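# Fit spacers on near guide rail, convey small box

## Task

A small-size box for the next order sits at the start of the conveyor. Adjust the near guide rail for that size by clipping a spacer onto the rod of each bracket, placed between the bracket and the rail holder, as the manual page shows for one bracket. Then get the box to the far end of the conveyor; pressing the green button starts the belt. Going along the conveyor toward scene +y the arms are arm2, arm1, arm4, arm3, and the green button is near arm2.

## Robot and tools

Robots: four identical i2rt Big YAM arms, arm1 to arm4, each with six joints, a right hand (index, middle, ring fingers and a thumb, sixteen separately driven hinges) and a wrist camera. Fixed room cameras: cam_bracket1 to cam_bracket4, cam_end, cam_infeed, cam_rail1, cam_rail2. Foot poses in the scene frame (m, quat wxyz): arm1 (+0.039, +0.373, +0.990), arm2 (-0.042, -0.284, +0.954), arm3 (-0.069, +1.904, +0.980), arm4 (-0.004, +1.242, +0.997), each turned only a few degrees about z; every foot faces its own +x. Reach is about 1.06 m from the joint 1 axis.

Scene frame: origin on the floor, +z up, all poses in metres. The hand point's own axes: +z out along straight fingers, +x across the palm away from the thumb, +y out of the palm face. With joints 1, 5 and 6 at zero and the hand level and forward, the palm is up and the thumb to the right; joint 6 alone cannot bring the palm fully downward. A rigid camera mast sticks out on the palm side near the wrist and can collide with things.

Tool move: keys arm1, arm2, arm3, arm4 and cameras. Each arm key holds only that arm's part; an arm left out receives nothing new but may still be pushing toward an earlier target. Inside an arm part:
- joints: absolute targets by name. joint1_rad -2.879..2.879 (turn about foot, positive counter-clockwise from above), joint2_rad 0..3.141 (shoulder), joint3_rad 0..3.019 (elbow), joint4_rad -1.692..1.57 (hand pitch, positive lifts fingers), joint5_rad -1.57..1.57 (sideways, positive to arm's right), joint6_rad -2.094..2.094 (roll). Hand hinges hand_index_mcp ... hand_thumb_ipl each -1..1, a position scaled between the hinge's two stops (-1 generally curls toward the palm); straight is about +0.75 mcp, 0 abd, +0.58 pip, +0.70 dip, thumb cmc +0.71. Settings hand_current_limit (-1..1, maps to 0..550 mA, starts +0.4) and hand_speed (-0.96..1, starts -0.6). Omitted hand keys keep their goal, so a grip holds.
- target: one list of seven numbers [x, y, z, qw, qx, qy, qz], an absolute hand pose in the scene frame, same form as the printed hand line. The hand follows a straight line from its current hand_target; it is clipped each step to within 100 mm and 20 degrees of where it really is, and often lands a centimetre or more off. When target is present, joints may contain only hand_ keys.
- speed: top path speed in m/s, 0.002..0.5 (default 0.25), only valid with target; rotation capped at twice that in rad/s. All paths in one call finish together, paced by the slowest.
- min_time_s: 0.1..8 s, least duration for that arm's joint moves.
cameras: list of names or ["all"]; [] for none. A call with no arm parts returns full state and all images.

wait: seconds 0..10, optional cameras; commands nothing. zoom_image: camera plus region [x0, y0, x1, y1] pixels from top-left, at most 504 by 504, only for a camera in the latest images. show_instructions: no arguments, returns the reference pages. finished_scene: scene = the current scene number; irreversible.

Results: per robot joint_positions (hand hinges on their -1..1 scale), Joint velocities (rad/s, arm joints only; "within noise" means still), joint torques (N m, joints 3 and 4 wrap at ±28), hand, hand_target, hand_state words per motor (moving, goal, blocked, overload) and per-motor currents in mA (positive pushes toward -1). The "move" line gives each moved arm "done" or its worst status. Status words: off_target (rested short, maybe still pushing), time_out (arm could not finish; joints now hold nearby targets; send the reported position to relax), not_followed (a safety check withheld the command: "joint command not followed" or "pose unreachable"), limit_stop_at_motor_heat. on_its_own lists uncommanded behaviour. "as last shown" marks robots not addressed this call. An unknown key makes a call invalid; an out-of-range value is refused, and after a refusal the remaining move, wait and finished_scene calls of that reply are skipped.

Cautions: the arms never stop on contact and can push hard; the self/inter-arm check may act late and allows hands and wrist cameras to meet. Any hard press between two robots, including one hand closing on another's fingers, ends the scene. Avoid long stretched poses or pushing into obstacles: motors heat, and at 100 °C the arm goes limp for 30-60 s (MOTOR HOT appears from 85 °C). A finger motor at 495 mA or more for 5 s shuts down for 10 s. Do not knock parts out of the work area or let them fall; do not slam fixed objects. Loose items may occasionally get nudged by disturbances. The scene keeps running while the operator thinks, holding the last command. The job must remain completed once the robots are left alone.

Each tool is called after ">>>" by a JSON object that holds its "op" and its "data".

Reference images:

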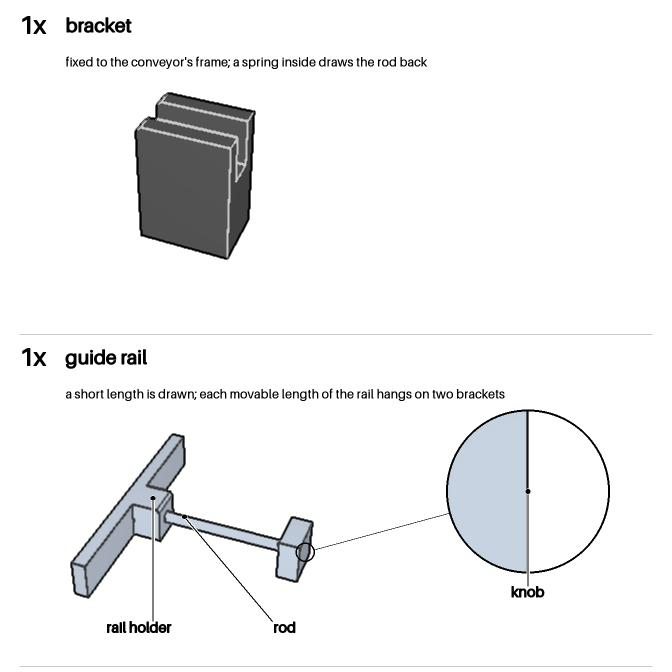

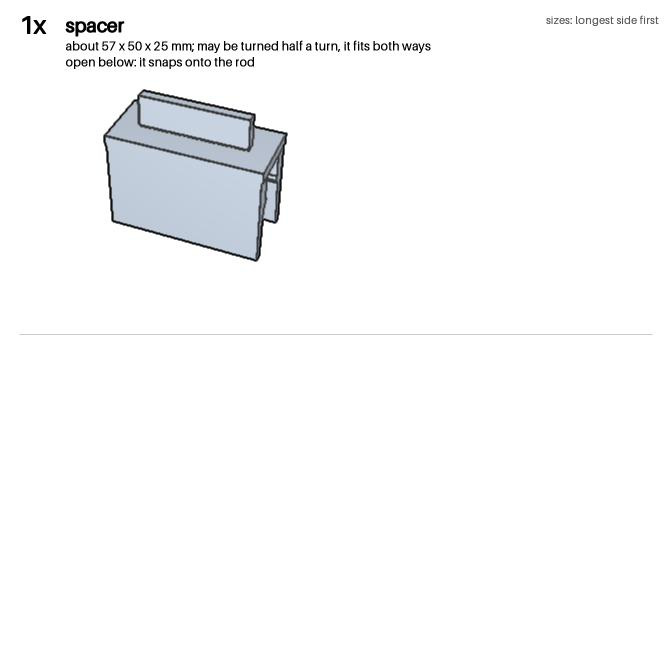

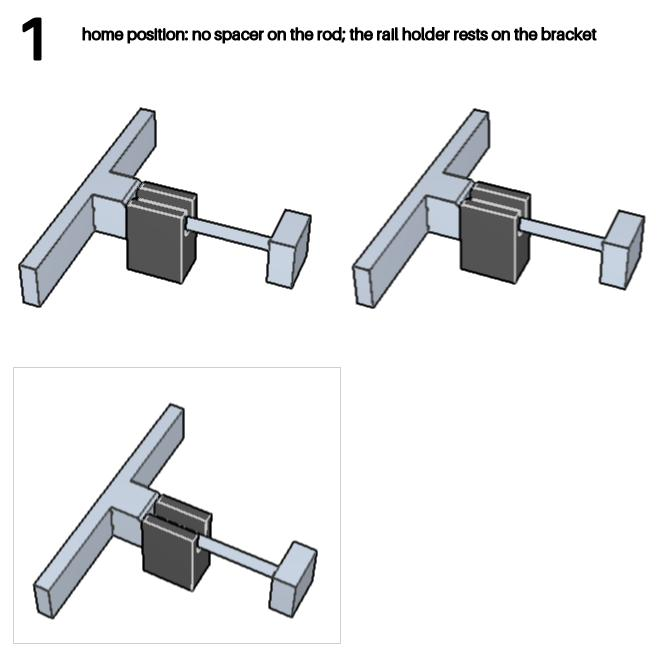

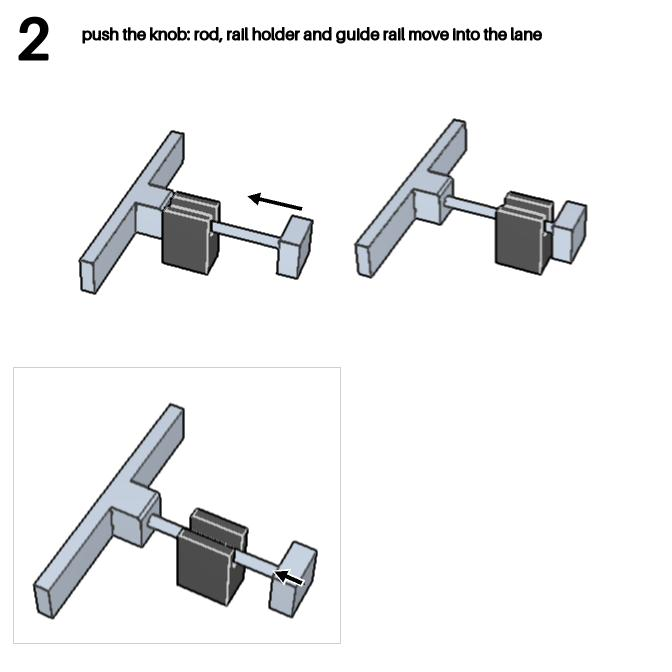

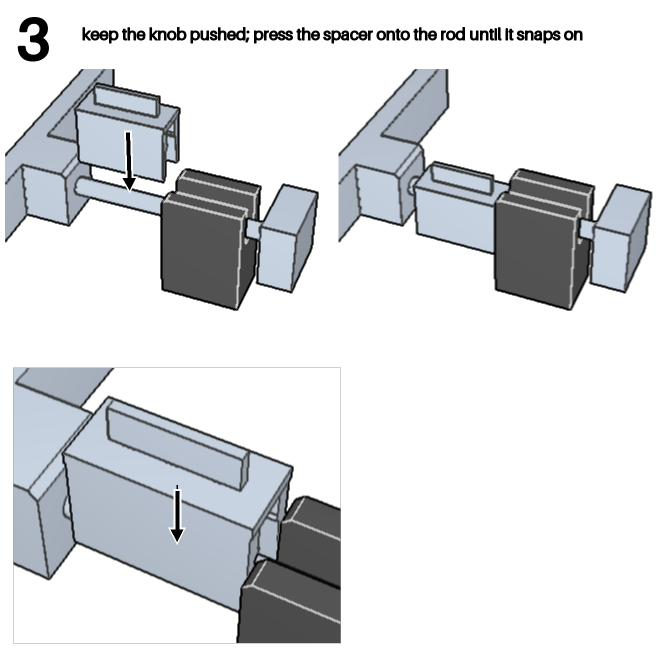

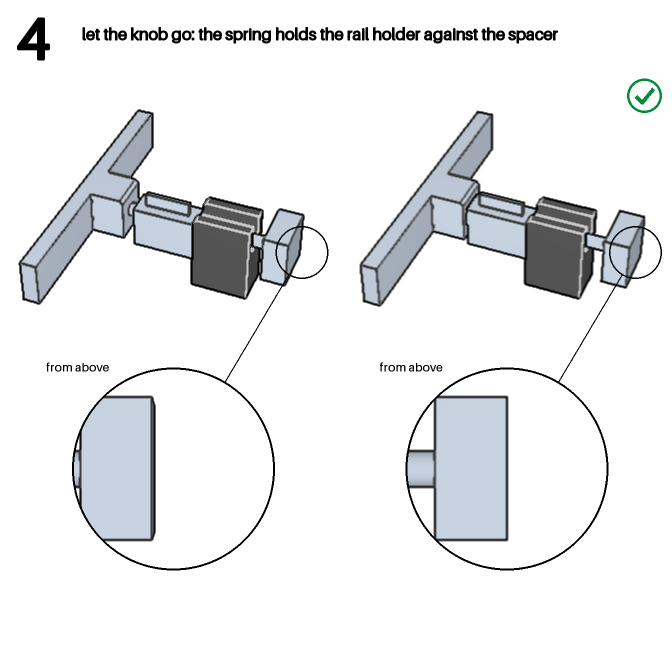

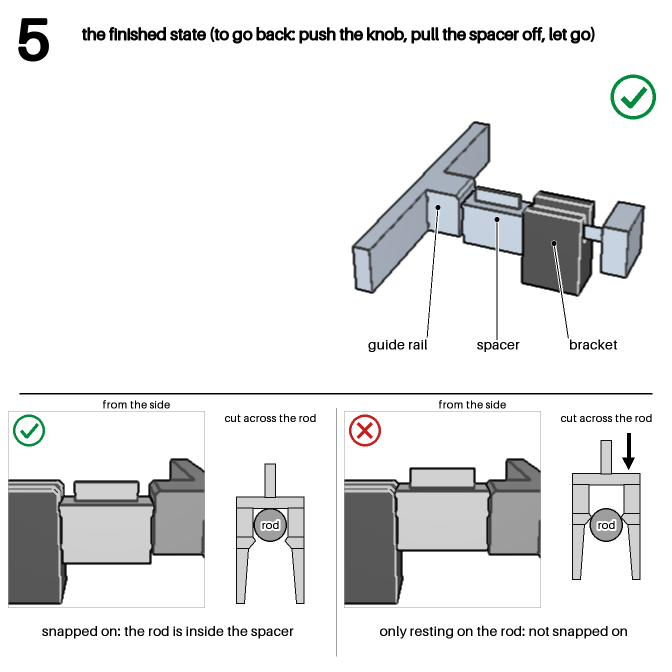

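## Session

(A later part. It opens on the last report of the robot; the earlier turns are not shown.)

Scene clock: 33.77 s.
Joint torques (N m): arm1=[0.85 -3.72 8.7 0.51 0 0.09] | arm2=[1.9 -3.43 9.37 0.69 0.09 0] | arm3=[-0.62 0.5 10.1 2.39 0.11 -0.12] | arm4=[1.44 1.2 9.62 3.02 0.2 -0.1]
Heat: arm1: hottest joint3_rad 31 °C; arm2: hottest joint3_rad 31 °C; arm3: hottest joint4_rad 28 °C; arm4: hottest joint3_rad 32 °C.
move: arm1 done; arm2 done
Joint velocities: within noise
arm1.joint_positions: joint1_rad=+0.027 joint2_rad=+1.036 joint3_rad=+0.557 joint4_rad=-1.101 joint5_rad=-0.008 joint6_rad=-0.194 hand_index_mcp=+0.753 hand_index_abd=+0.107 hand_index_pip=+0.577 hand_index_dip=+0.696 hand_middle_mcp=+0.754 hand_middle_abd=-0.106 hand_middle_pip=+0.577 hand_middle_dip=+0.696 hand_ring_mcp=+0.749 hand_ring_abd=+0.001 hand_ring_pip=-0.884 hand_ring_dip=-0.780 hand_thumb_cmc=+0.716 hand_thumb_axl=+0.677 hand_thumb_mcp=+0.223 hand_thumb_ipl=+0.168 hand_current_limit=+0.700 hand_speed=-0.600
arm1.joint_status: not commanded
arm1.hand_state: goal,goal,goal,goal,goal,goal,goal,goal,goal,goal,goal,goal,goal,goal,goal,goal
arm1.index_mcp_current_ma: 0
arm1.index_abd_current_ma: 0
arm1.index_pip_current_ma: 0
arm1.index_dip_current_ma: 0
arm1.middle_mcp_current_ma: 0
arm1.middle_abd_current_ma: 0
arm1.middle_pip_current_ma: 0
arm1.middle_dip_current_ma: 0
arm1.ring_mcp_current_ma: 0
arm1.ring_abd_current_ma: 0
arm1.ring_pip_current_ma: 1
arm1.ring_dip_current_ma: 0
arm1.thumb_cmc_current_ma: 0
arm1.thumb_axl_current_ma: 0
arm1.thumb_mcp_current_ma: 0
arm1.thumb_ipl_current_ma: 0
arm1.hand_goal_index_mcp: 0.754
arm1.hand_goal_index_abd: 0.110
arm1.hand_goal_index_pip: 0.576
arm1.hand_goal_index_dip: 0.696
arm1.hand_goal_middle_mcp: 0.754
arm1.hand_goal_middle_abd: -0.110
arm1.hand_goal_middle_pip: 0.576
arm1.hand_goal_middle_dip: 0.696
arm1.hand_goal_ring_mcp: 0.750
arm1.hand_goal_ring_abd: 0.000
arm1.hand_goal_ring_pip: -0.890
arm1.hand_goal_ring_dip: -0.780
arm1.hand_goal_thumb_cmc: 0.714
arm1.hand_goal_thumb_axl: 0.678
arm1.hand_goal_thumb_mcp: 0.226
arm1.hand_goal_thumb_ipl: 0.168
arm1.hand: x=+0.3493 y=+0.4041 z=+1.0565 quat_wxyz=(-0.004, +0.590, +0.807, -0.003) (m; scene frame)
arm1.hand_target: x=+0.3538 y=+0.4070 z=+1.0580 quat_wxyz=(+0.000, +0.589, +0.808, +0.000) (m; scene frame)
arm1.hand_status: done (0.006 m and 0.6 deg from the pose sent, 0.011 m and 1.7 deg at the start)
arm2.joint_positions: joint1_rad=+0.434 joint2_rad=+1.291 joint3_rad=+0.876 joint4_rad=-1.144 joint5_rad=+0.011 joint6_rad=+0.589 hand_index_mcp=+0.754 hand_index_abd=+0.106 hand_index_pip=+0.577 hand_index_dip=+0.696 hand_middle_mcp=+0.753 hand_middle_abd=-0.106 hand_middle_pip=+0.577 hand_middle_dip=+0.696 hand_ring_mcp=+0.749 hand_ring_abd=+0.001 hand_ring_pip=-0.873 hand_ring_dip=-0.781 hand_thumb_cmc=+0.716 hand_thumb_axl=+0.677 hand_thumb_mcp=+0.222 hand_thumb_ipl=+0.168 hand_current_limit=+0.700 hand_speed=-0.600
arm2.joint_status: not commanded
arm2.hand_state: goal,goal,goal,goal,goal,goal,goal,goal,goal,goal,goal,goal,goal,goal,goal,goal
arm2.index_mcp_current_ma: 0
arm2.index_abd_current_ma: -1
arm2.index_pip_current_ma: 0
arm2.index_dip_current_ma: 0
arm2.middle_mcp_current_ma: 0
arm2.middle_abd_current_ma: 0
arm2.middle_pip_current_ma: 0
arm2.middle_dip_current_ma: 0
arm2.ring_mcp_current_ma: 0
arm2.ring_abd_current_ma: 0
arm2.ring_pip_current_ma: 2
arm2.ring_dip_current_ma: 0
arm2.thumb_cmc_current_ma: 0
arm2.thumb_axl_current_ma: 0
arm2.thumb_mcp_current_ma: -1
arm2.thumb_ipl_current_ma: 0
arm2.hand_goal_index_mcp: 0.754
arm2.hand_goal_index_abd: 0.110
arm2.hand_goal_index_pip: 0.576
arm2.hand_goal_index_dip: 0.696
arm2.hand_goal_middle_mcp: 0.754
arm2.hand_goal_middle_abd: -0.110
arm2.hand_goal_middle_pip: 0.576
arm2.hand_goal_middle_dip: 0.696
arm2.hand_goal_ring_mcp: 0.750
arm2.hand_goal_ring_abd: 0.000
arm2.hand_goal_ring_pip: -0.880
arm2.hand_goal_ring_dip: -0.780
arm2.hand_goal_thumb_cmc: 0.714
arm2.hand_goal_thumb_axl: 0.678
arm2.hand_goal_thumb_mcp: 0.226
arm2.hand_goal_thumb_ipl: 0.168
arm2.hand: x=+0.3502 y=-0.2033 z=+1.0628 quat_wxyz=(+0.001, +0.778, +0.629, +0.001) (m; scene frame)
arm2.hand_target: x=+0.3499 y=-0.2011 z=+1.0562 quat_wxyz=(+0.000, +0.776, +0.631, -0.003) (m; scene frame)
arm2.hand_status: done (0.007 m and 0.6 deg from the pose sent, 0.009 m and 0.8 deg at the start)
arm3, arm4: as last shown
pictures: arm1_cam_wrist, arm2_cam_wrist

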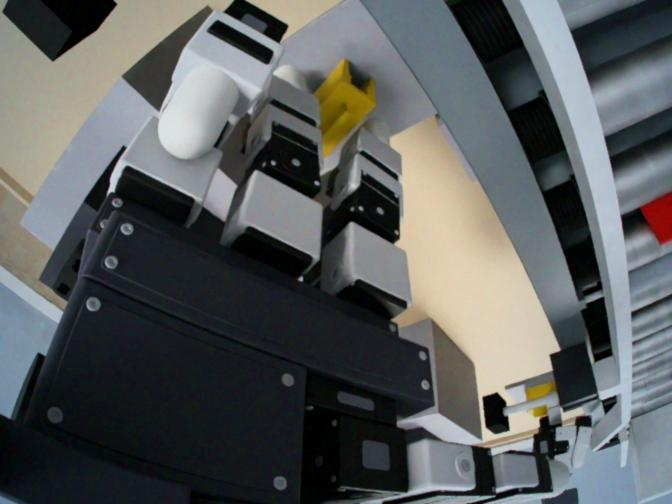

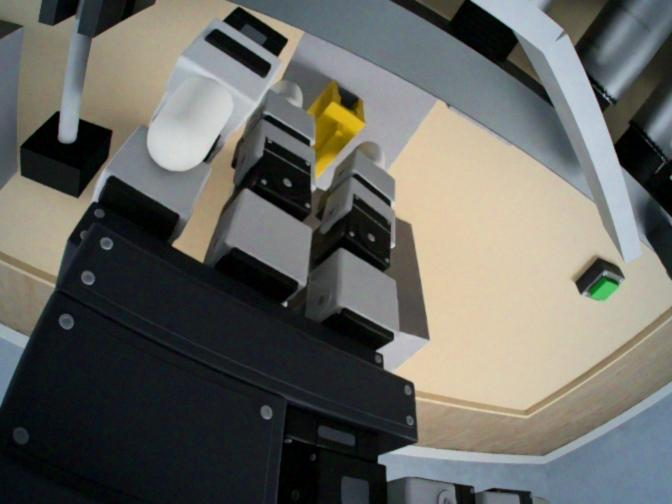

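>>> {"op": "move", "data": {"arm2": {"joints": {"hand_index_abd": -0.15, "hand_middle_abd": 0.15}}, "arm1": {"joints": {"hand_index_abd": -0.15, "hand_middle_abd": 0.15}}, "cameras": []}}

>>> {"op": "move", "data": {"arm2": {"target": [0.350, -0.201, 1.125, 0, 0.776, 0.631, -0.003], "speed": 0.1}, "arm1": {"target": [0.354, 0.407, 1.125, 0, 0.5895, 0.8078, 0], "speed": 0.1}, "cameras": ["arm1_cam_wrist", "arm2_cam_wrist", "cam_rail1", "cam_bracket1", "cam_bracket2"]}}

Scene clock: 34.43 s.
Joint torques (N m): arm1=[0.79 -3.84 8.83 0.64 0 0.09] | arm2=[1.73 -3.6 9.29 0.53 0.04 0.05] | arm3=[-0.62 0.5 10.1 2.39 0.1 -0.12] | arm4=[1.49 1.14 9.59 3 0.2 -0.09]
Heat: arm1: hottest joint3_rad 31 °C; arm2: hottest joint3_rad 31 °C; arm3: hottest joint4_rad 28 °C; arm4: hottest joint3_rad 32 °C.
move: arm1 off_target; arm2 off_target
Joint velocities: within noise
arm1.joint_positions: joint1_rad=+0.027 joint2_rad=+1.036 joint3_rad=+0.557 joint4_rad=-1.100 joint5_rad=-0.008 joint6_rad=-0.194 hand_index_mcp=+0.753 hand_index_abd=-0.008 hand_index_pip=+0.577 hand_index_dip=+0.696 hand_middle_mcp=+0.754 hand_middle_abd=+0.012 hand_middle_pip=+0.577 hand_middle_dip=+0.696 hand_ring_mcp=+0.749 hand_ring_abd=+0.001 hand_ring_pip=-0.884 hand_ring_dip=-0.780 hand_thumb_cmc=+0.716 hand_thumb_axl=+0.677 hand_thumb_mcp=+0.223 hand_thumb_ipl=+0.168 hand_current_limit=+0.700 hand_speed=-0.600
arm1.joint_status: hand_index_abd off_target (ended at -0.008, target -0.150); hand_middle_abd off_target (ended at +0.012, target +0.150)
arm1.hand_state: goal,blocked,goal,goal,goal,blocked,goal,goal,goal,goal,goal,goal,goal,goal,goal,goal
arm1.index_mcp_current_ma: 0
arm1.index_abd_current_ma: 225
arm1.index_pip_current_ma: 0
arm1.index_dip_current_ma: 0
arm1.middle_mcp_current_ma: 0
arm1.middle_abd_current_ma: -214
arm1.middle_pip_current_ma: 0
arm1.middle_dip_current_ma: 0
arm1.ring_mcp_current_ma: 0
arm1.ring_abd_current_ma: 0
arm1.ring_pip_current_ma: 1
arm1.ring_dip_current_ma: 0
arm1.thumb_cmc_current_ma: 0
arm1.thumb_axl_current_ma: 0
arm1.thumb_mcp_current_ma: 0
arm1.thumb_ipl_current_ma: 0
arm1.hand_goal_index_mcp: 0.754
arm1.hand_goal_index_abd: -0.150
arm1.hand_goal_index_pip: 0.576
arm1.hand_goal_index_dip: 0.696
arm1.hand_goal_middle_mcp: 0.754
arm1.hand_goal_middle_abd: 0.150
arm1.hand_goal_middle_pip: 0.576
arm1.hand_goal_middle_dip: 0.696
arm1.hand_goal_ring_mcp: 0.750
arm1.hand_goal_ring_abd: 0.000
arm1.hand_goal_ring_pip: -0.890
arm1.hand_goal_ring_dip: -0.780
arm1.hand_goal_thumb_cmc: 0.714
arm1.hand_goal_thumb_axl: 0.678
arm1.hand_goal_thumb_mcp: 0.226
arm1.hand_goal_thumb_ipl: 0.168
arm1.hand: x=+0.3494 y=+0.4041 z=+1.0565 quat_wxyz=(-0.004, +0.590, +0.807, -0.003) (m; scene frame)
arm1.hand_target: x=+0.3539 y=+0.4070 z=+1.0580 quat_wxyz=(+0.000, +0.589, +0.808, +0.000) (m; scene frame)
arm1.hand_status: not commanded
arm2.joint_positions: joint1_rad=+0.434 joint2_rad=+1.291 joint3_rad=+0.876 joint4_rad=-1.144 joint5_rad=+0.011 joint6_rad=+0.589 hand_index_mcp=+0.755 hand_index_abd=-0.006 hand_index_pip=+0.577 hand_index_dip=+0.696 hand_middle_mcp=+0.751 hand_middle_abd=+0.014 hand_middle_pip=+0.576 hand_middle_dip=+0.696 hand_ring_mcp=+0.749 hand_ring_abd=+0.001 hand_ring_pip=-0.873 hand_ring_dip=-0.781 hand_thumb_cmc=+0.716 hand_thumb_axl=+0.677 hand_thumb_mcp=+0.222 hand_thumb_ipl=+0.168 hand_current_limit=+0.700 hand_speed=-0.600
arm2.joint_status: hand_index_abd off_target (ended at -0.006, target -0.150); hand_middle_abd off_target (ended at +0.014, target +0.150)
arm2.hand_state: goal,blocked,goal,goal,goal,blocked,goal,goal,goal,goal,goal,goal,goal,goal,goal,goal
arm2.index_mcp_current_ma: 0
arm2.index_abd_current_ma: 290
arm2.index_pip_current_ma: 0
arm2.index_dip_current_ma: 0
arm2.middle_mcp_current_ma: 0
arm2.middle_abd_current_ma: -263
arm2.middle_pip_current_ma: 0
arm2.middle_dip_current_ma: 0
arm2.ring_mcp_current_ma: 0
arm2.ring_abd_current_ma: 0
arm2.ring_pip_current_ma: 2
arm2.ring_dip_current_ma: 0
arm2.thumb_cmc_current_ma: 0
arm2.thumb_axl_current_ma: 0
arm2.thumb_mcp_current_ma: -1
arm2.thumb_ipl_current_ma: 0
arm2.hand_goal_index_mcp: 0.754
arm2.hand_goal_index_abd: -0.150
arm2.hand_goal_index_pip: 0.576
arm2.hand_goal_index_dip: 0.696
arm2.hand_goal_middle_mcp: 0.754
arm2.hand_goal_middle_abd: 0.150
arm2.hand_goal_middle_pip: 0.576
arm2.hand_goal_middle_dip: 0.696
arm2.hand_goal_ring_mcp: 0.750
arm2.hand_goal_ring_abd: 0.000
arm2.hand_goal_ring_pip: -0.880
arm2.hand_goal_ring_dip: -0.780
arm2.hand_goal_thumb_cmc: 0.714
arm2.hand_goal_thumb_axl: 0.678
arm2.hand_goal_thumb_mcp: 0.226
arm2.hand_goal_thumb_ipl: 0.168
arm2.hand: x=+0.3502 y=-0.2033 z=+1.0628 quat_wxyz=(+0.001, +0.778, +0.629, +0.001) (m; scene frame)
arm2.hand_target: x=+0.3499 y=-0.2011 z=+1.0562 quat_wxyz=(+0.000, +0.776, +0.631, -0.003) (m; scene frame)
arm2.hand_status: not commanded
arm3, arm4: as last shown
pictures: none
No camera images: "cameras" was empty.

Scene clock: 35.73 s.
Joint torques (N m): arm1=[0.67 -3.6 13.09 -0.29 0 0.07] | arm2=[3.02 -4.48 13.9 -0.02 0.17 -0.01] | arm3=[-0.62 0.5 10.1 2.39 0.1 -0.12] | arm4=[1.49 1.2 9.59 3.04 0.2 -0.09]
Heat: arm1: hottest joint3_rad 31 °C; arm2: hottest joint3_rad 31 °C; arm3: hottest joint4_rad 28 °C; arm4: hottest joint3_rad 32 °C.
move: arm1 off_target; arm2 off_target
Joint velocities: within noise
arm1.joint_positions: joint1_rad=+0.027 joint2_rad=+0.958 joint3_rad=+0.651 joint4_rad=-1.305 joint5_rad=-0.008 joint6_rad=-0.194 hand_index_mcp=+0.751 hand_index_abd=-0.008 hand_index_pip=+0.576 hand_index_dip=+0.696 hand_middle_mcp=+0.754 hand_middle_abd=+0.012 hand_middle_pip=+0.577 hand_middle_dip=+0.696 hand_ring_mcp=+0.749 hand_ring_abd=+0.001 hand_ring_pip=-0.884 hand_ring_dip=-0.780 hand_thumb_cmc=+0.716 hand_thumb_axl=+0.677 hand_thumb_mcp=+0.223 hand_thumb_ipl=+0.168 hand_current_limit=+0.700 hand_speed=-0.600
arm1.joint_status: not commanded
arm1.hand_state: goal,blocked,goal,goal,goal,blocked,goal,goal,goal,goal,goal,goal,goal,goal,goal,goal
arm1.index_mcp_current_ma: 0
arm1.index_abd_current_ma: 225
arm1.index_pip_current_ma: 0
arm1.index_dip_current_ma: 0
arm1.middle_mcp_current_ma: 0
arm1.middle_abd_current_ma: -214
arm1.middle_pip_current_ma: 0
arm1.middle_dip_current_ma: 0
arm1.ring_mcp_current_ma: 0
arm1.ring_abd_current_ma: 0
arm1.ring_pip_current_ma: 1
arm1.ring_dip_current_ma: 0
arm1.thumb_cmc_current_ma: 0
arm1.thumb_axl_current_ma: 0
arm1.thumb_mcp_current_ma: 0
arm1.thumb_ipl_current_ma: 0
arm1.hand_goal_index_mcp: 0.754
arm1.hand_goal_index_abd: -0.150
arm1.hand_goal_index_pip: 0.576
arm1.hand_goal_index_dip: 0.696
arm1.hand_goal_middle_mcp: 0.754
arm1.hand_goal_middle_abd: 0.150
arm1.hand_goal_middle_pip: 0.576
arm1.hand_goal_middle_dip: 0.696
arm1.hand_goal_ring_mcp: 0.750
arm1.hand_goal_ring_abd: 0.000
arm1.hand_goal_ring_pip: -0.890
arm1.hand_goal_ring_dip: -0.780
arm1.hand_goal_thumb_cmc: 0.714
arm1.hand_goal_thumb_axl: 0.678
arm1.hand_goal_thumb_mcp: 0.226
arm1.hand_goal_thumb_ipl: 0.168
arm1.hand: x=+0.3388 y=+0.4033 z=+1.1031 quat_wxyz=(-0.016, +0.590, +0.807, -0.014) (m; scene frame)
arm1.hand_target: x=+0.3533 y=+0.4069 z=+1.1249 quat_wxyz=(+0.000, +0.589, +0.808, +0.000) (m; scene frame)
arm1.hand_status: off_target (0.027 m and 2.4 deg from the pose sent, 0.069 m and 0.6 deg at the start)
arm2.joint_positions: joint1_rad=+0.434 joint2_rad=+1.239 joint3_rad=+0.963 joint4_rad=-1.323 joint5_rad=+0.011 joint6_rad=+0.589 hand_index_mcp=+0.757 hand_index_abd=-0.006 hand_index_pip=+0.577 hand_index_dip=+0.696 hand_middle_mcp=+0.747 hand_middle_abd=+0.014 hand_middle_pip=+0.574 hand_middle_dip=+0.696 hand_ring_mcp=+0.749 hand_ring_abd=+0.001 hand_ring_pip=-0.873 hand_ring_dip=-0.781 hand_thumb_cmc=+0.716 hand_thumb_axl=+0.677 hand_thumb_mcp=+0.222 hand_thumb_ipl=+0.168 hand_current_limit=+0.700 hand_speed=-0.600
arm2.joint_status: not commanded
arm2.hand_state: goal,blocked,goal,goal,goal,blocked,goal,goal,goal,goal,goal,goal,goal,goal,goal,goal
arm2.index_mcp_current_ma: 0
arm2.index_abd_current_ma: 290
arm2.index_pip_current_ma: 0
arm2.index_dip_current_ma: 0
arm2.middle_mcp_current_ma: -2
arm2.middle_abd_current_ma: -263
arm2.middle_pip_current_ma: 0
arm2.middle_dip_current_ma: 0
arm2.ring_mcp_current_ma: 0
arm2.ring_abd_current_ma: 0
arm2.ring_pip_current_ma: 2
arm2.ring_dip_current_ma: 0
arm2.thumb_cmc_current_ma: 0
arm2.thumb_axl_current_ma: 0
arm2.thumb_mcp_current_ma: -1
arm2.thumb_ipl_current_ma: 0
arm2.hand_goal_index_mcp: 0.754
arm2.hand_goal_index_abd: -0.150
arm2.hand_goal_index_pip: 0.576
arm2.hand_goal_index_dip: 0.696
arm2.hand_goal_middle_mcp: 0.754
arm2.hand_goal_middle_abd: 0.150
arm2.hand_goal_middle_pip: 0.576
arm2.hand_goal_middle_dip: 0.696
arm2.hand_goal_ring_mcp: 0.750
arm2.hand_goal_ring_abd: 0.000
arm2.hand_goal_ring_pip: -0.880
arm2.hand_goal_ring_dip: -0.780
arm2.hand_goal_thumb_cmc: 0.714
arm2.hand_goal_thumb_axl: 0.678
arm2.hand_goal_thumb_mcp: 0.226
arm2.hand_goal_thumb_ipl: 0.168
arm2.hand: x=+0.3397 y=-0.2079 z=+1.1080 quat_wxyz=(-0.005, +0.777, +0.629, -0.019) (m; scene frame)
arm2.hand_target: x=+0.3495 y=-0.2013 z=+1.1249 quat_wxyz=(+0.000, +0.776, +0.631, -0.003) (m; scene frame)
arm2.hand_status: off_target (0.021 m and 1.9 deg from the pose sent, 0.062 m and 0.6 deg at the start)
arm3.joint_positions: joint1_rad=+0.019 joint2_rad=+0.621 joint3_rad=+1.445 joint4_rad=-1.172 joint5_rad=+0.010 joint6_rad=+1.142 hand_index_mcp=+0.755 hand_index_abd=+0.001 hand_index_pip=+0.577 hand_index_dip=+0.696 hand_middle_mcp=+0.755 hand_middle_abd=+0.001 hand_middle_pip=+0.577 hand_middle_dip=+0.696 hand_ring_mcp=+0.755 hand_ring_abd=+0.001 hand_ring_pip=+0.577 hand_ring_dip=+0.696 hand_thumb_cmc=+0.715 hand_thumb_axl=+0.677 hand_thumb_mcp=+0.226 hand_thumb_ipl=+0.168 hand_current_limit=+0.400 hand_speed=-0.600
arm3.joint_status: not commanded
arm3.hand_state: goal,goal,goal,goal,goal,goal,goal,goal,goal,goal,goal,goal,goal,goal,goal,goal
arm3.index_mcp_current_ma: 1
arm3.index_abd_current_ma: 1
arm3.index_pip_current_ma: 1
arm3.index_dip_current_ma: 0
arm3.middle_mcp_current_ma: 1
arm3.middle_abd_current_ma: 1
arm3.middle_pip_current_ma: 1
arm3.middle_dip_current_ma: 0
arm3.ring_mcp_current_ma: 1
arm3.ring_abd_current_ma: 1
arm3.ring_pip_current_ma: 1
arm3.ring_dip_current_ma: 0
arm3.thumb_cmc_current_ma: 1
arm3.thumb_axl_current_ma: -1
arm3.thumb_mcp_current_ma: 0
arm3.thumb_ipl_current_ma: 0
arm3.hand_goal_index_mcp: 0.754
arm3.hand_goal_index_abd: 0.000
arm3.hand_goal_index_pip: 0.576
arm3.hand_goal_index_dip: 0.696
arm3.hand_goal_middle_mcp: 0.754
arm3.hand_goal_middle_abd: 0.000
arm3.hand_goal_middle_pip: 0.576
arm3.hand_goal_middle_dip: 0.696
arm3.hand_goal_ring_mcp: 0.754
arm3.hand_goal_ring_abd: 0.000
arm3.hand_goal_ring_pip: 0.576
arm3.hand_goal_ring_dip: 0.696
arm3.hand_goal_thumb_cmc: 0.714
arm3.hand_goal_thumb_axl: 0.678
arm3.hand_goal_thumb_mcp: 0.226
arm3.hand_goal_thumb_ipl: 0.168
arm3.hand: x=+0.1747 y=+1.8084 z=+1.5973 quat_wxyz=(+0.136, +0.802, +0.159, +0.560) (m; scene frame)
arm3.hand_target: x=+0.1704 y=+1.8085 z=+1.6097 quat_wxyz=(+0.138, +0.794, +0.157, +0.571) (m; scene frame)
arm3.hand_status: not commanded
arm4.joint_positions: joint1_rad=-0.043 joint2_rad=+0.636 joint3_rad=+1.375 joint4_rad=-1.276 joint5_rad=+0.075 joint6_rad=+1.112 hand_index_mcp=+0.755 hand_index_abd=+0.000 hand_index_pip=+0.577 hand_index_dip=+0.696 hand_middle_mcp=+0.755 hand_middle_abd=+0.000 hand_middle_pip=+0.577 hand_middle_dip=+0.696 hand_ring_mcp=+0.755 hand_ring_abd=+0.000 hand_ring_pip=+0.577 hand_ring_dip=+0.696 hand_thumb_cmc=+0.715 hand_thumb_axl=+0.677 hand_thumb_mcp=+0.226 hand_thumb_ipl=+0.168 hand_current_limit=+0.400 hand_speed=-0.600
arm4.joint_status: not commanded
arm4.hand_state: goal,goal,goal,goal,goal,goal,goal,goal,goal,goal,goal,goal,goal,goal,goal,goal
arm4.index_mcp_current_ma: 1
arm4.index_abd_current_ma: 0
arm4.index_pip_current_ma: 1
arm4.index_dip_current_ma: 0
arm4.middle_mcp_current_ma: 1
arm4.middle_abd_current_ma: 0
arm4.middle_pip_current_ma: 1
arm4.middle_dip_current_ma: 0
arm4.ring_mcp_current_ma: 1
arm4.ring_abd_current_ma: 0
arm4.ring_pip_current_ma: 1
arm4.ring_dip_current_ma: 0
arm4.thumb_cmc_current_ma: 1
arm4.thumb_axl_current_ma: -1
arm4.thumb_mcp_current_ma: 0
arm4.thumb_ipl_current_ma: -1
arm4.hand_goal_index_mcp: 0.754
arm4.hand_goal_index_abd: 0.000
arm4.hand_goal_index_pip: 0.576
arm4.hand_goal_index_dip: 0.696
arm4.hand_goal_middle_mcp: 0.754
arm4.hand_goal_middle_abd: 0.000
arm4.hand_goal_middle_pip: 0.576
arm4.hand_goal_middle_dip: 0.696
arm4.hand_goal_ring_mcp: 0.754
arm4.hand_goal_ring_abd: 0.000
arm4.hand_goal_ring_pip: 0.576
arm4.hand_goal_ring_dip: 0.696
arm4.hand_goal_thumb_cmc: 0.714
arm4.hand_goal_thumb_axl: 0.678
arm4.hand_goal_thumb_mcp: 0.226
arm4.hand_goal_thumb_ipl: 0.168
arm4.hand: x=+0.2482 y=+1.1532 z=+1.5596 quat_wxyz=(+0.136, +0.843, +0.196, +0.482) (m; scene frame)
arm4.hand_target: x=+0.2452 y=+1.1531 z=+1.5735 quat_wxyz=(+0.139, +0.835, +0.193, +0.495) (m; scene frame)
arm4.hand_status: not commanded
pictures: arm1_cam_wrist, arm2_cam_wrist, cam_bracket1, cam_bracket2, cam_rail1

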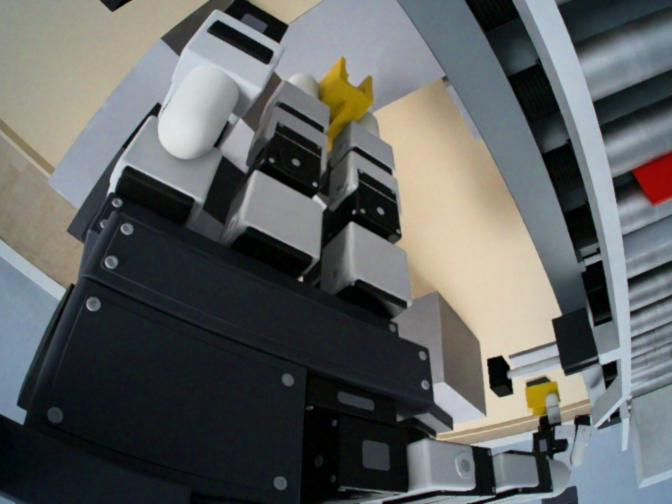

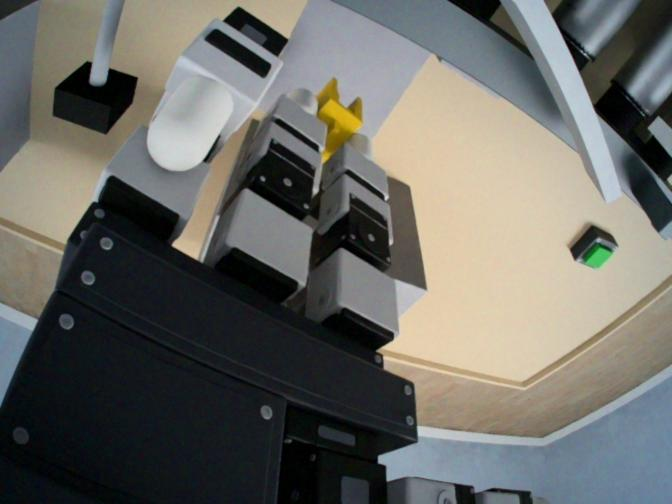

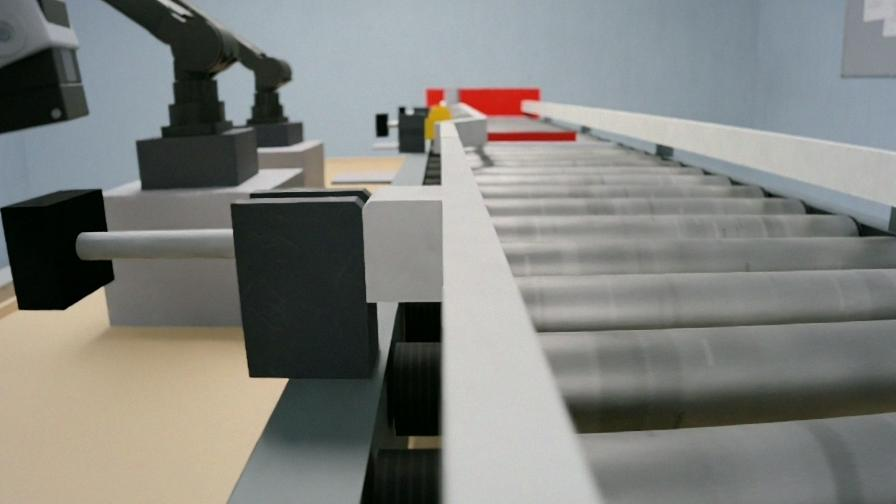

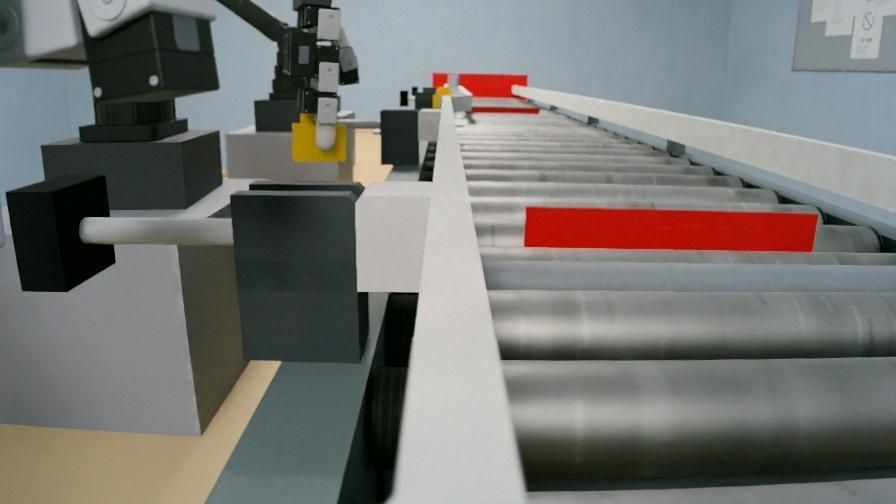

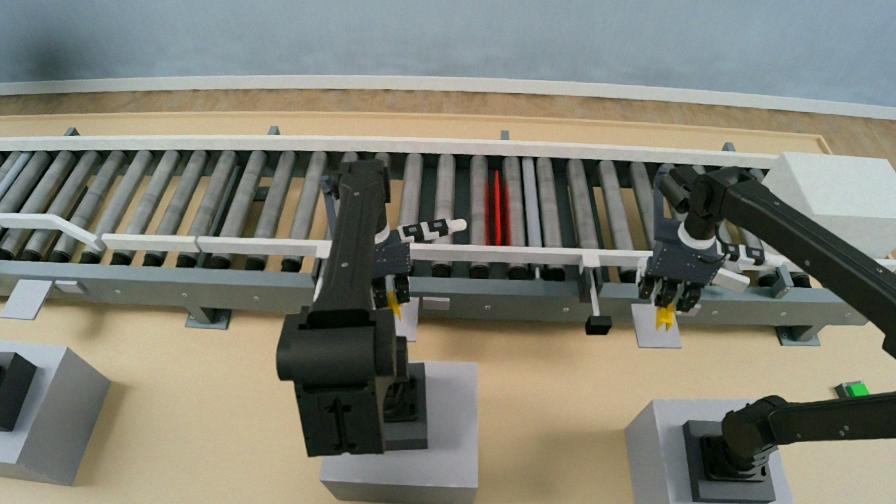

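>>> {"op": "zoom_image", "data": {"camera": "arm1_cam_wrist", "region": [470, 290, 630, 420]}}

>>> {"op": "zoom_image", "data": {"camera": "arm2_cam_wrist", "region": [30, 0, 190, 150]}}

>>> {"op": "zoom_image", "data": {"camera": "cam_rail1", "region": [540, 200, 700, 360]}}

>>> {"op": "zoom_image", "data": {"camera": "cam_rail1", "region": [260, 200, 420, 360]}}

Scaled by 3.150 from the camera's 672x504 image, which has a finer 960x720 frame.

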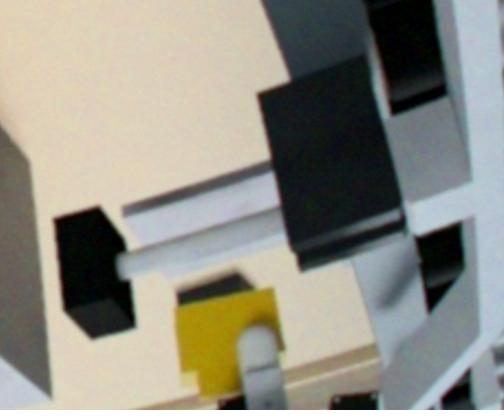

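Scaled by 3.150 from the camera's 672x504 image, which has a finer 960x720 frame.

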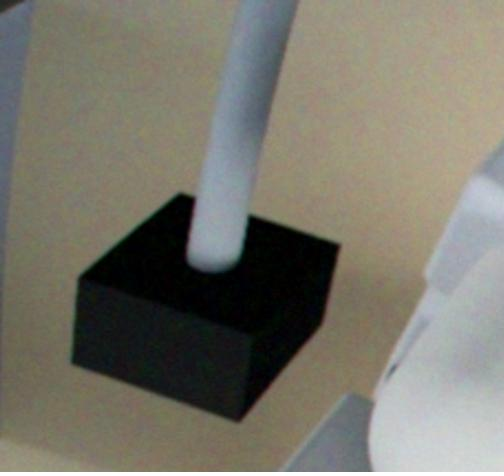

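Scaled by 3.150 from the camera's 896x504 image, which has a finer 1280x720 frame.

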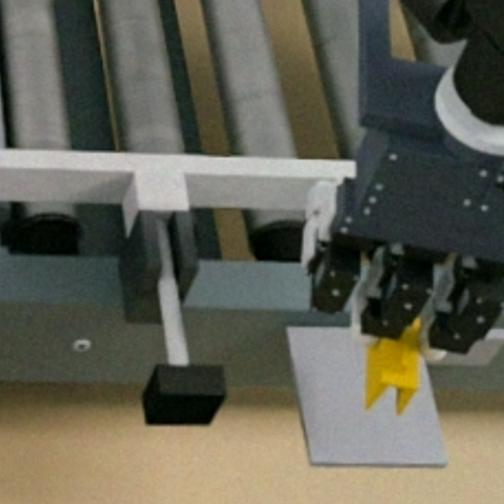

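Scaled by 3.150 from the camera's 896x504 image, which has a finer 1280x720 frame.

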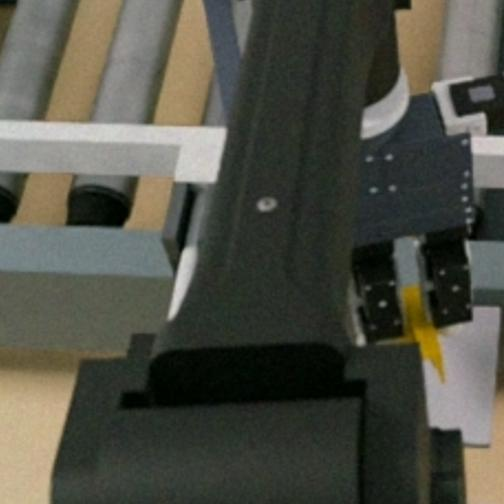

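>>> {"op": "move", "data": {"arm2": {"target": [0.345, -0.190, 1.205, 0, 0.745, 0.667, 0], "speed": 0.2}, "arm1": {"target": [0.350, 0.405, 1.205, 0, 0.640, 0.768, 0], "speed": 0.2}, "cameras": []}}

>>> {"op": "move", "data": {"arm2": {"target": [0.465, -0.042, 1.210, 0, 0.7071, 0.7071, 0], "speed": 0.2}, "arm1": {"target": [0.465, 0.505, 1.210, 0, 0.7071, 0.7071, 0], "speed": 0.2}, "cameras": ["arm1_cam_wrist", "arm2_cam_wrist", "cam_rail1", "cam_bracket1", "cam_bracket2"]}}

Scene clock: 41.43 s.
Joint torques (N m): arm1=[0.73 -3.25 13.12 -0.14 0.07 0.11] | arm2=[2.37 -3.19 13.9 -0.28 0 -0.14] | arm3=[-0.62 0.56 10.1 2.39 0.1 -0.12] | arm4=[1.49 1.08 9.59 3.03 0.2 -0.1]
Heat: arm1: hottest joint3_rad 32 °C; arm2: hottest joint3_rad 31 °C; arm3: hottest joint4_rad 28 °C; arm4: hottest joint3_rad 32 °C.
move: arm1 off_target; arm2 off_target
Joint velocities: within noise
arm1.joint_positions: joint1_rad=+0.063 joint2_rad=+0.910 joint3_rad=+0.845 joint4_rad=-1.536 joint5_rad=-0.010 joint6_rad=-0.031 hand_index_mcp=+0.750 hand_index_abd=-0.008 hand_index_pip=+0.576 hand_index_dip=+0.696 hand_middle_mcp=+0.754 hand_middle_abd=+0.012 hand_middle_pip=+0.577 hand_middle_dip=+0.696 hand_ring_mcp=+0.749 hand_ring_abd=+0.001 hand_ring_pip=-0.884 hand_ring_dip=-0.780 hand_thumb_cmc=+0.715 hand_thumb_axl=+0.677 hand_thumb_mcp=+0.223 hand_thumb_ipl=+0.168 hand_current_limit=+0.700 hand_speed=-0.600
arm1.joint_status: not commanded
arm1.hand_state: goal,blocked,goal,goal,goal,blocked,goal,goal,goal,goal,goal,goal,goal,goal,goal,goal
arm1.index_mcp_current_ma: 0
arm1.index_abd_current_ma: 225
arm1.index_pip_current_ma: 0
arm1.index_dip_current_ma: 0
arm1.middle_mcp_current_ma: 0
arm1.middle_abd_current_ma: -214
arm1.middle_pip_current_ma: 0
arm1.middle_dip_current_ma: 0
arm1.ring_mcp_current_ma: 0
arm1.ring_abd_current_ma: 0
arm1.ring_pip_current_ma: 1
arm1.ring_dip_current_ma: 0
arm1.thumb_cmc_current_ma: 0
arm1.thumb_axl_current_ma: 0
arm1.thumb_mcp_current_ma: 0
arm1.thumb_ipl_current_ma: 0
arm1.hand_goal_index_mcp: 0.754
arm1.hand_goal_index_abd: -0.150
arm1.hand_goal_index_pip: 0.576
arm1.hand_goal_index_dip: 0.696
arm1.hand_goal_middle_mcp: 0.754
arm1.hand_goal_middle_abd: 0.150
arm1.hand_goal_middle_pip: 0.576
arm1.hand_goal_middle_dip: 0.696
arm1.hand_goal_ring_mcp: 0.750
arm1.hand_goal_ring_abd: 0.000
arm1.hand_goal_ring_pip: -0.890
arm1.hand_goal_ring_dip: -0.780
arm1.hand_goal_thumb_cmc: 0.714
arm1.hand_goal_thumb_axl: 0.678
arm1.hand_goal_thumb_mcp: 0.226
arm1.hand_goal_thumb_ipl: 0.168
arm1.hand: x=+0.3406 y=+0.4008 z=+1.1860 quat_wxyz=(-0.011, +0.641, +0.768, -0.011) (m; scene frame)
arm1.hand_target: x=+0.3495 y=+0.4049 z=+1.2047 quat_wxyz=(+0.000, +0.640, +0.768, +0.000) (m; scene frame)
arm1.hand_status: off_target (0.022 m and 1.8 deg from the pose sent, 0.103 m and 7.6 deg at the start)
arm2.joint_positions: joint1_rad=+0.455 joint2_rad=+1.180 joint3_rad=+1.138 joint4_rad=-1.537 joint5_rad=+0.011 joint6_rad=+0.529 hand_index_mcp=+0.757 hand_index_abd=-0.006 hand_index_pip=+0.577 hand_index_dip=+0.696 hand_middle_mcp=+0.746 hand_middle_abd=+0.014 hand_middle_pip=+0.574 hand_middle_dip=+0.696 hand_ring_mcp=+0.749 hand_ring_abd=+0.001 hand_ring_pip=-0.873 hand_ring_dip=-0.781 hand_thumb_cmc=+0.716 hand_thumb_axl=+0.677 hand_thumb_mcp=+0.222 hand_thumb_ipl=+0.168 hand_current_limit=+0.700 hand_speed=-0.600
arm2.joint_status: not commanded
arm2.hand_state: goal,blocked,goal,goal,goal,blocked,goal,goal,goal,goal,goal,goal,goal,goal,goal,goal
arm2.index_mcp_current_ma: 1
arm2.index_abd_current_ma: 290
arm2.index_pip_current_ma: 0
arm2.index_dip_current_ma: 0
arm2.middle_mcp_current_ma: -2
arm2.middle_abd_current_ma: -263
arm2.middle_pip_current_ma: 0
arm2.middle_dip_current_ma: 0
arm2.ring_mcp_current_ma: 0
arm2.ring_abd_current_ma: 0
arm2.ring_pip_current_ma: 2
arm2.ring_dip_current_ma: 0
arm2.thumb_cmc_current_ma: 0
arm2.thumb_axl_current_ma: 0
arm2.thumb_mcp_current_ma: -1
arm2.thumb_ipl_current_ma: 0
arm2.hand_goal_index_mcp: 0.754
arm2.hand_goal_index_abd: -0.150
arm2.hand_goal_index_pip: 0.576
arm2.hand_goal_index_dip: 0.696
arm2.hand_goal_middle_mcp: 0.754
arm2.hand_goal_middle_abd: 0.150
arm2.hand_goal_middle_pip: 0.576
arm2.hand_goal_middle_dip: 0.696
arm2.hand_goal_ring_mcp: 0.750
arm2.hand_goal_ring_abd: 0.000
arm2.hand_goal_ring_pip: -0.880
arm2.hand_goal_ring_dip: -0.780
arm2.hand_goal_thumb_cmc: 0.714
arm2.hand_goal_thumb_axl: 0.678
arm2.hand_goal_thumb_mcp: 0.226
arm2.hand_goal_thumb_ipl: 0.168
arm2.hand: x=+0.3385 y=-0.1970 z=+1.1932 quat_wxyz=(-0.002, +0.752, +0.659, -0.008) (m; scene frame)
arm2.hand_target: x=+0.3447 y=-0.1902 z=+1.2050 quat_wxyz=(+0.000, +0.745, +0.667, +0.000) (m; scene frame)
arm2.hand_status: off_target (0.015 m and 1.5 deg from the pose sent, 0.099 m and 6.1 deg at the start)
arm3, arm4: as last shown
pictures: none
No camera images: "cameras" was empty.

Scene clock: 43.20 s.
Joint torques (N m): arm1=[0.67 -9.05 13.67 0.18 0.14 0.15] | arm2=[1.85 -8.88 15.1 -0.32 0.06 0.14] | arm3=[-0.62 0.5 10.1 2.39 0.1 -0.12] | arm4=[1.49 1.2 9.62 3.04 0.19 -0.1]
Heat: arm1: hottest joint3_rad 32 °C; arm2: hottest joint3_rad 32 °C; arm3: hottest joint4_rad 28 °C; arm4: hottest joint3_rad 32 °C.
move: arm1 off_target; arm2 off_target
Joint velocities: within noise
arm1.joint_positions: joint1_rad=+0.323 joint2_rad=+1.315 joint3_rad=+1.146 joint4_rad=-1.451 joint5_rad=-0.010 joint6_rad=+0.408 hand_index_mcp=+0.750 hand_index_abd=-0.008 hand_index_pip=+0.576 hand_index_dip=+0.696 hand_middle_mcp=+0.754 hand_middle_abd=+0.012 hand_middle_pip=+0.577 hand_middle_dip=+0.696 hand_ring_mcp=+0.749 hand_ring_abd=+0.001 hand_ring_pip=-0.884 hand_ring_dip=-0.780 hand_thumb_cmc=+0.714 hand_thumb_axl=+0.677 hand_thumb_mcp=+0.223 hand_thumb_ipl=+0.168 hand_current_limit=+0.700 hand_speed=-0.600
arm1.joint_status: not commanded
arm1.hand_state: goal,blocked,goal,goal,goal,blocked,goal,goal,goal,goal,goal,goal,goal,goal,goal,goal
arm1.index_mcp_current_ma: 0
arm1.index_abd_current_ma: 225
arm1.index_pip_current_ma: 0
arm1.index_dip_current_ma: 0
arm1.middle_mcp_current_ma: 0
arm1.middle_abd_current_ma: -214
arm1.middle_pip_current_ma: 0
arm1.middle_dip_current_ma: 0
arm1.ring_mcp_current_ma: 0
arm1.ring_abd_current_ma: 0
arm1.ring_pip_current_ma: 1
arm1.ring_dip_current_ma: 0
arm1.thumb_cmc_current_ma: 0
arm1.thumb_axl_current_ma: 0
arm1.thumb_mcp_current_ma: 0
arm1.thumb_ipl_current_ma: 0
arm1.hand_goal_index_mcp: 0.754
arm1.hand_goal_index_abd: -0.150
arm1.hand_goal_index_pip: 0.576
arm1.hand_goal_index_dip: 0.696
arm1.hand_goal_middle_mcp: 0.754
arm1.hand_goal_middle_abd: 0.150
arm1.hand_goal_middle_pip: 0.576
arm1.hand_goal_middle_dip: 0.696
arm1.hand_goal_ring_mcp: 0.750
arm1.hand_goal_ring_abd: 0.000
arm1.hand_goal_ring_pip: -0.890
arm1.hand_goal_ring_dip: -0.780
arm1.hand_goal_thumb_cmc: 0.714
arm1.hand_goal_thumb_axl: 0.678
arm1.hand_goal_thumb_mcp: 0.226
arm1.hand_goal_thumb_ipl: 0.168
arm1.hand: x=+0.4499 y=+0.4948 z=+1.1880 quat_wxyz=(-0.011, +0.706, +0.707, -0.024) (m; scene frame)
arm1.hand_target: x=+0.4639 y=+0.5046 z=+1.2101 quat_wxyz=(+0.000, +0.707, +0.707, +0.000) (m; scene frame)
arm1.hand_status: off_target (0.029 m and 3.0 deg from the pose sent, 0.164 m and 10.5 deg at the start)
arm2.joint_positions: joint1_rad=+0.623 joint2_rad=+1.618 joint3_rad=+1.588 joint4_rad=-1.560 joint5_rad=+0.011 joint6_rad=+0.558 hand_index_mcp=+0.758 hand_index_abd=-0.006 hand_index_pip=+0.577 hand_index_dip=+0.696 hand_middle_mcp=+0.746 hand_middle_abd=+0.014 hand_middle_pip=+0.573 hand_middle_dip=+0.696 hand_ring_mcp=+0.749 hand_ring_abd=+0.001 hand_ring_pip=-0.873 hand_ring_dip=-0.781 hand_thumb_cmc=+0.716 hand_thumb_axl=+0.677 hand_thumb_mcp=+0.222 hand_thumb_ipl=+0.168 hand_current_limit=+0.700 hand_speed=-0.600
arm2.joint_status: not commanded
arm2.hand_state: goal,blocked,goal,goal,goal,blocked,goal,goal,goal,goal,goal,goal,goal,goal,goal,goal
arm2.index_mcp_current_ma: 1
arm2.index_abd_current_ma: 290
arm2.index_pip_current_ma: 0
arm2.index_dip_current_ma: 0
arm2.middle_mcp_current_ma: -2
arm2.middle_abd_current_ma: -263
arm2.middle_pip_current_ma: 0
arm2.middle_dip_current_ma: 0
arm2.ring_mcp_current_ma: 0
arm2.ring_abd_current_ma: 0
arm2.ring_pip_current_ma: 2
arm2.ring_dip_current_ma: 0
arm2.thumb_cmc_current_ma: 0
arm2.thumb_axl_current_ma: 0
arm2.thumb_mcp_current_ma: -1
arm2.thumb_ipl_current_ma: 0
arm2.hand_goal_index_mcp: 0.754
arm2.hand_goal_index_abd: -0.150
arm2.hand_goal_index_pip: 0.576
arm2.hand_goal_index_dip: 0.696
arm2.hand_goal_middle_mcp: 0.754
arm2.hand_goal_middle_abd: 0.150
arm2.hand_goal_middle_pip: 0.576
arm2.hand_goal_middle_dip: 0.696
arm2.hand_goal_ring_mcp: 0.750
arm2.hand_goal_ring_abd: 0.000
arm2.hand_goal_ring_pip: -0.880
arm2.hand_goal_ring_dip: -0.780
arm2.hand_goal_thumb_cmc: 0.714
arm2.hand_goal_thumb_axl: 0.678
arm2.hand_goal_thumb_mcp: 0.226
arm2.hand_goal_thumb_ipl: 0.168
arm2.hand: x=+0.4566 y=-0.0490 z=+1.1954 quat_wxyz=(-0.003, +0.704, +0.710, -0.013) (m; scene frame)
arm2.hand_target: x=+0.4644 y=-0.0422 z=+1.2100 quat_wxyz=(+0.000, +0.707, +0.707, +0.000) (m; scene frame)
arm2.hand_status: off_target (0.018 m and 1.6 deg from the pose sent, 0.201 m and 7.6 deg at the start)
arm3, arm4: as last shown
pictures: arm1_cam_wrist, arm2_cam_wrist, cam_bracket1, cam_bracket2, cam_rail1

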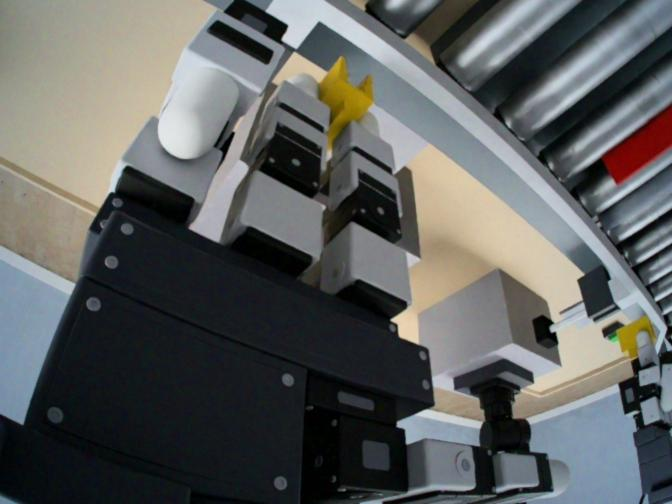

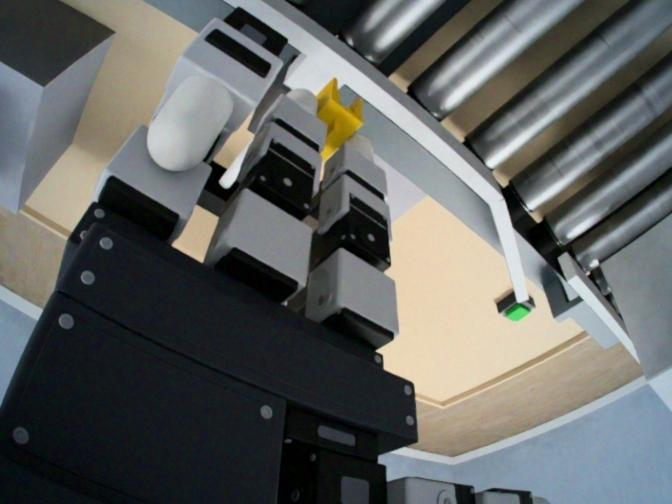

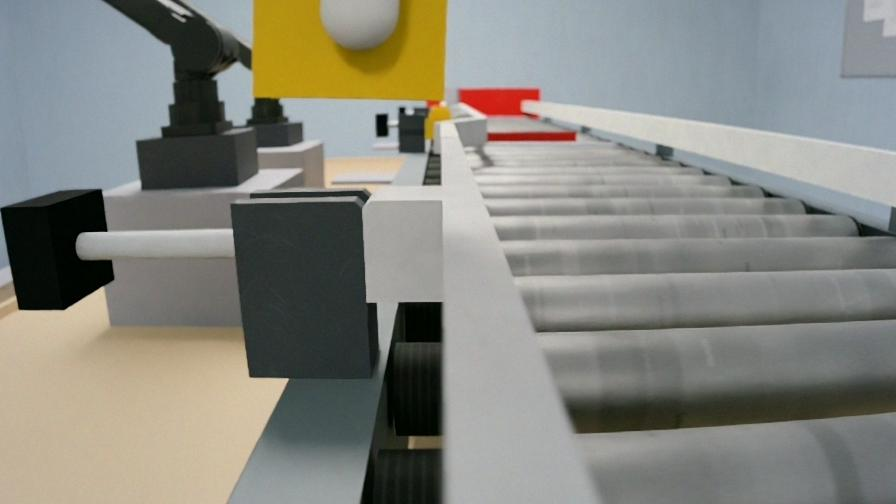

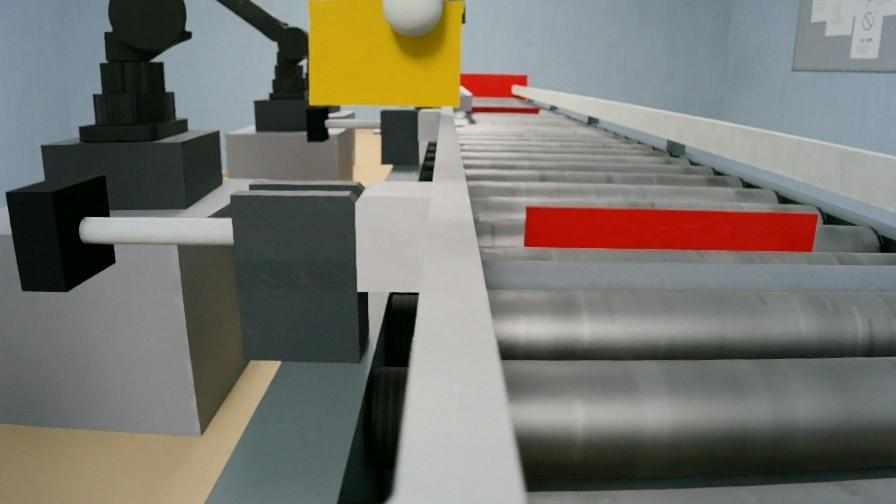

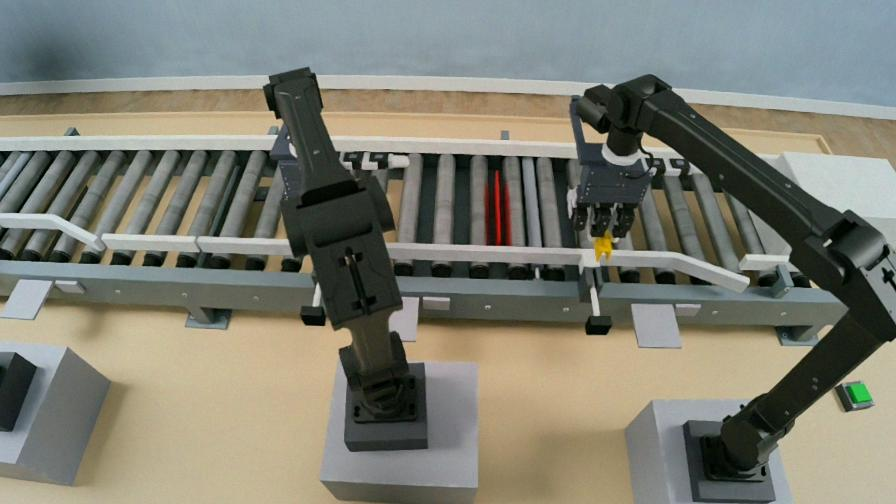

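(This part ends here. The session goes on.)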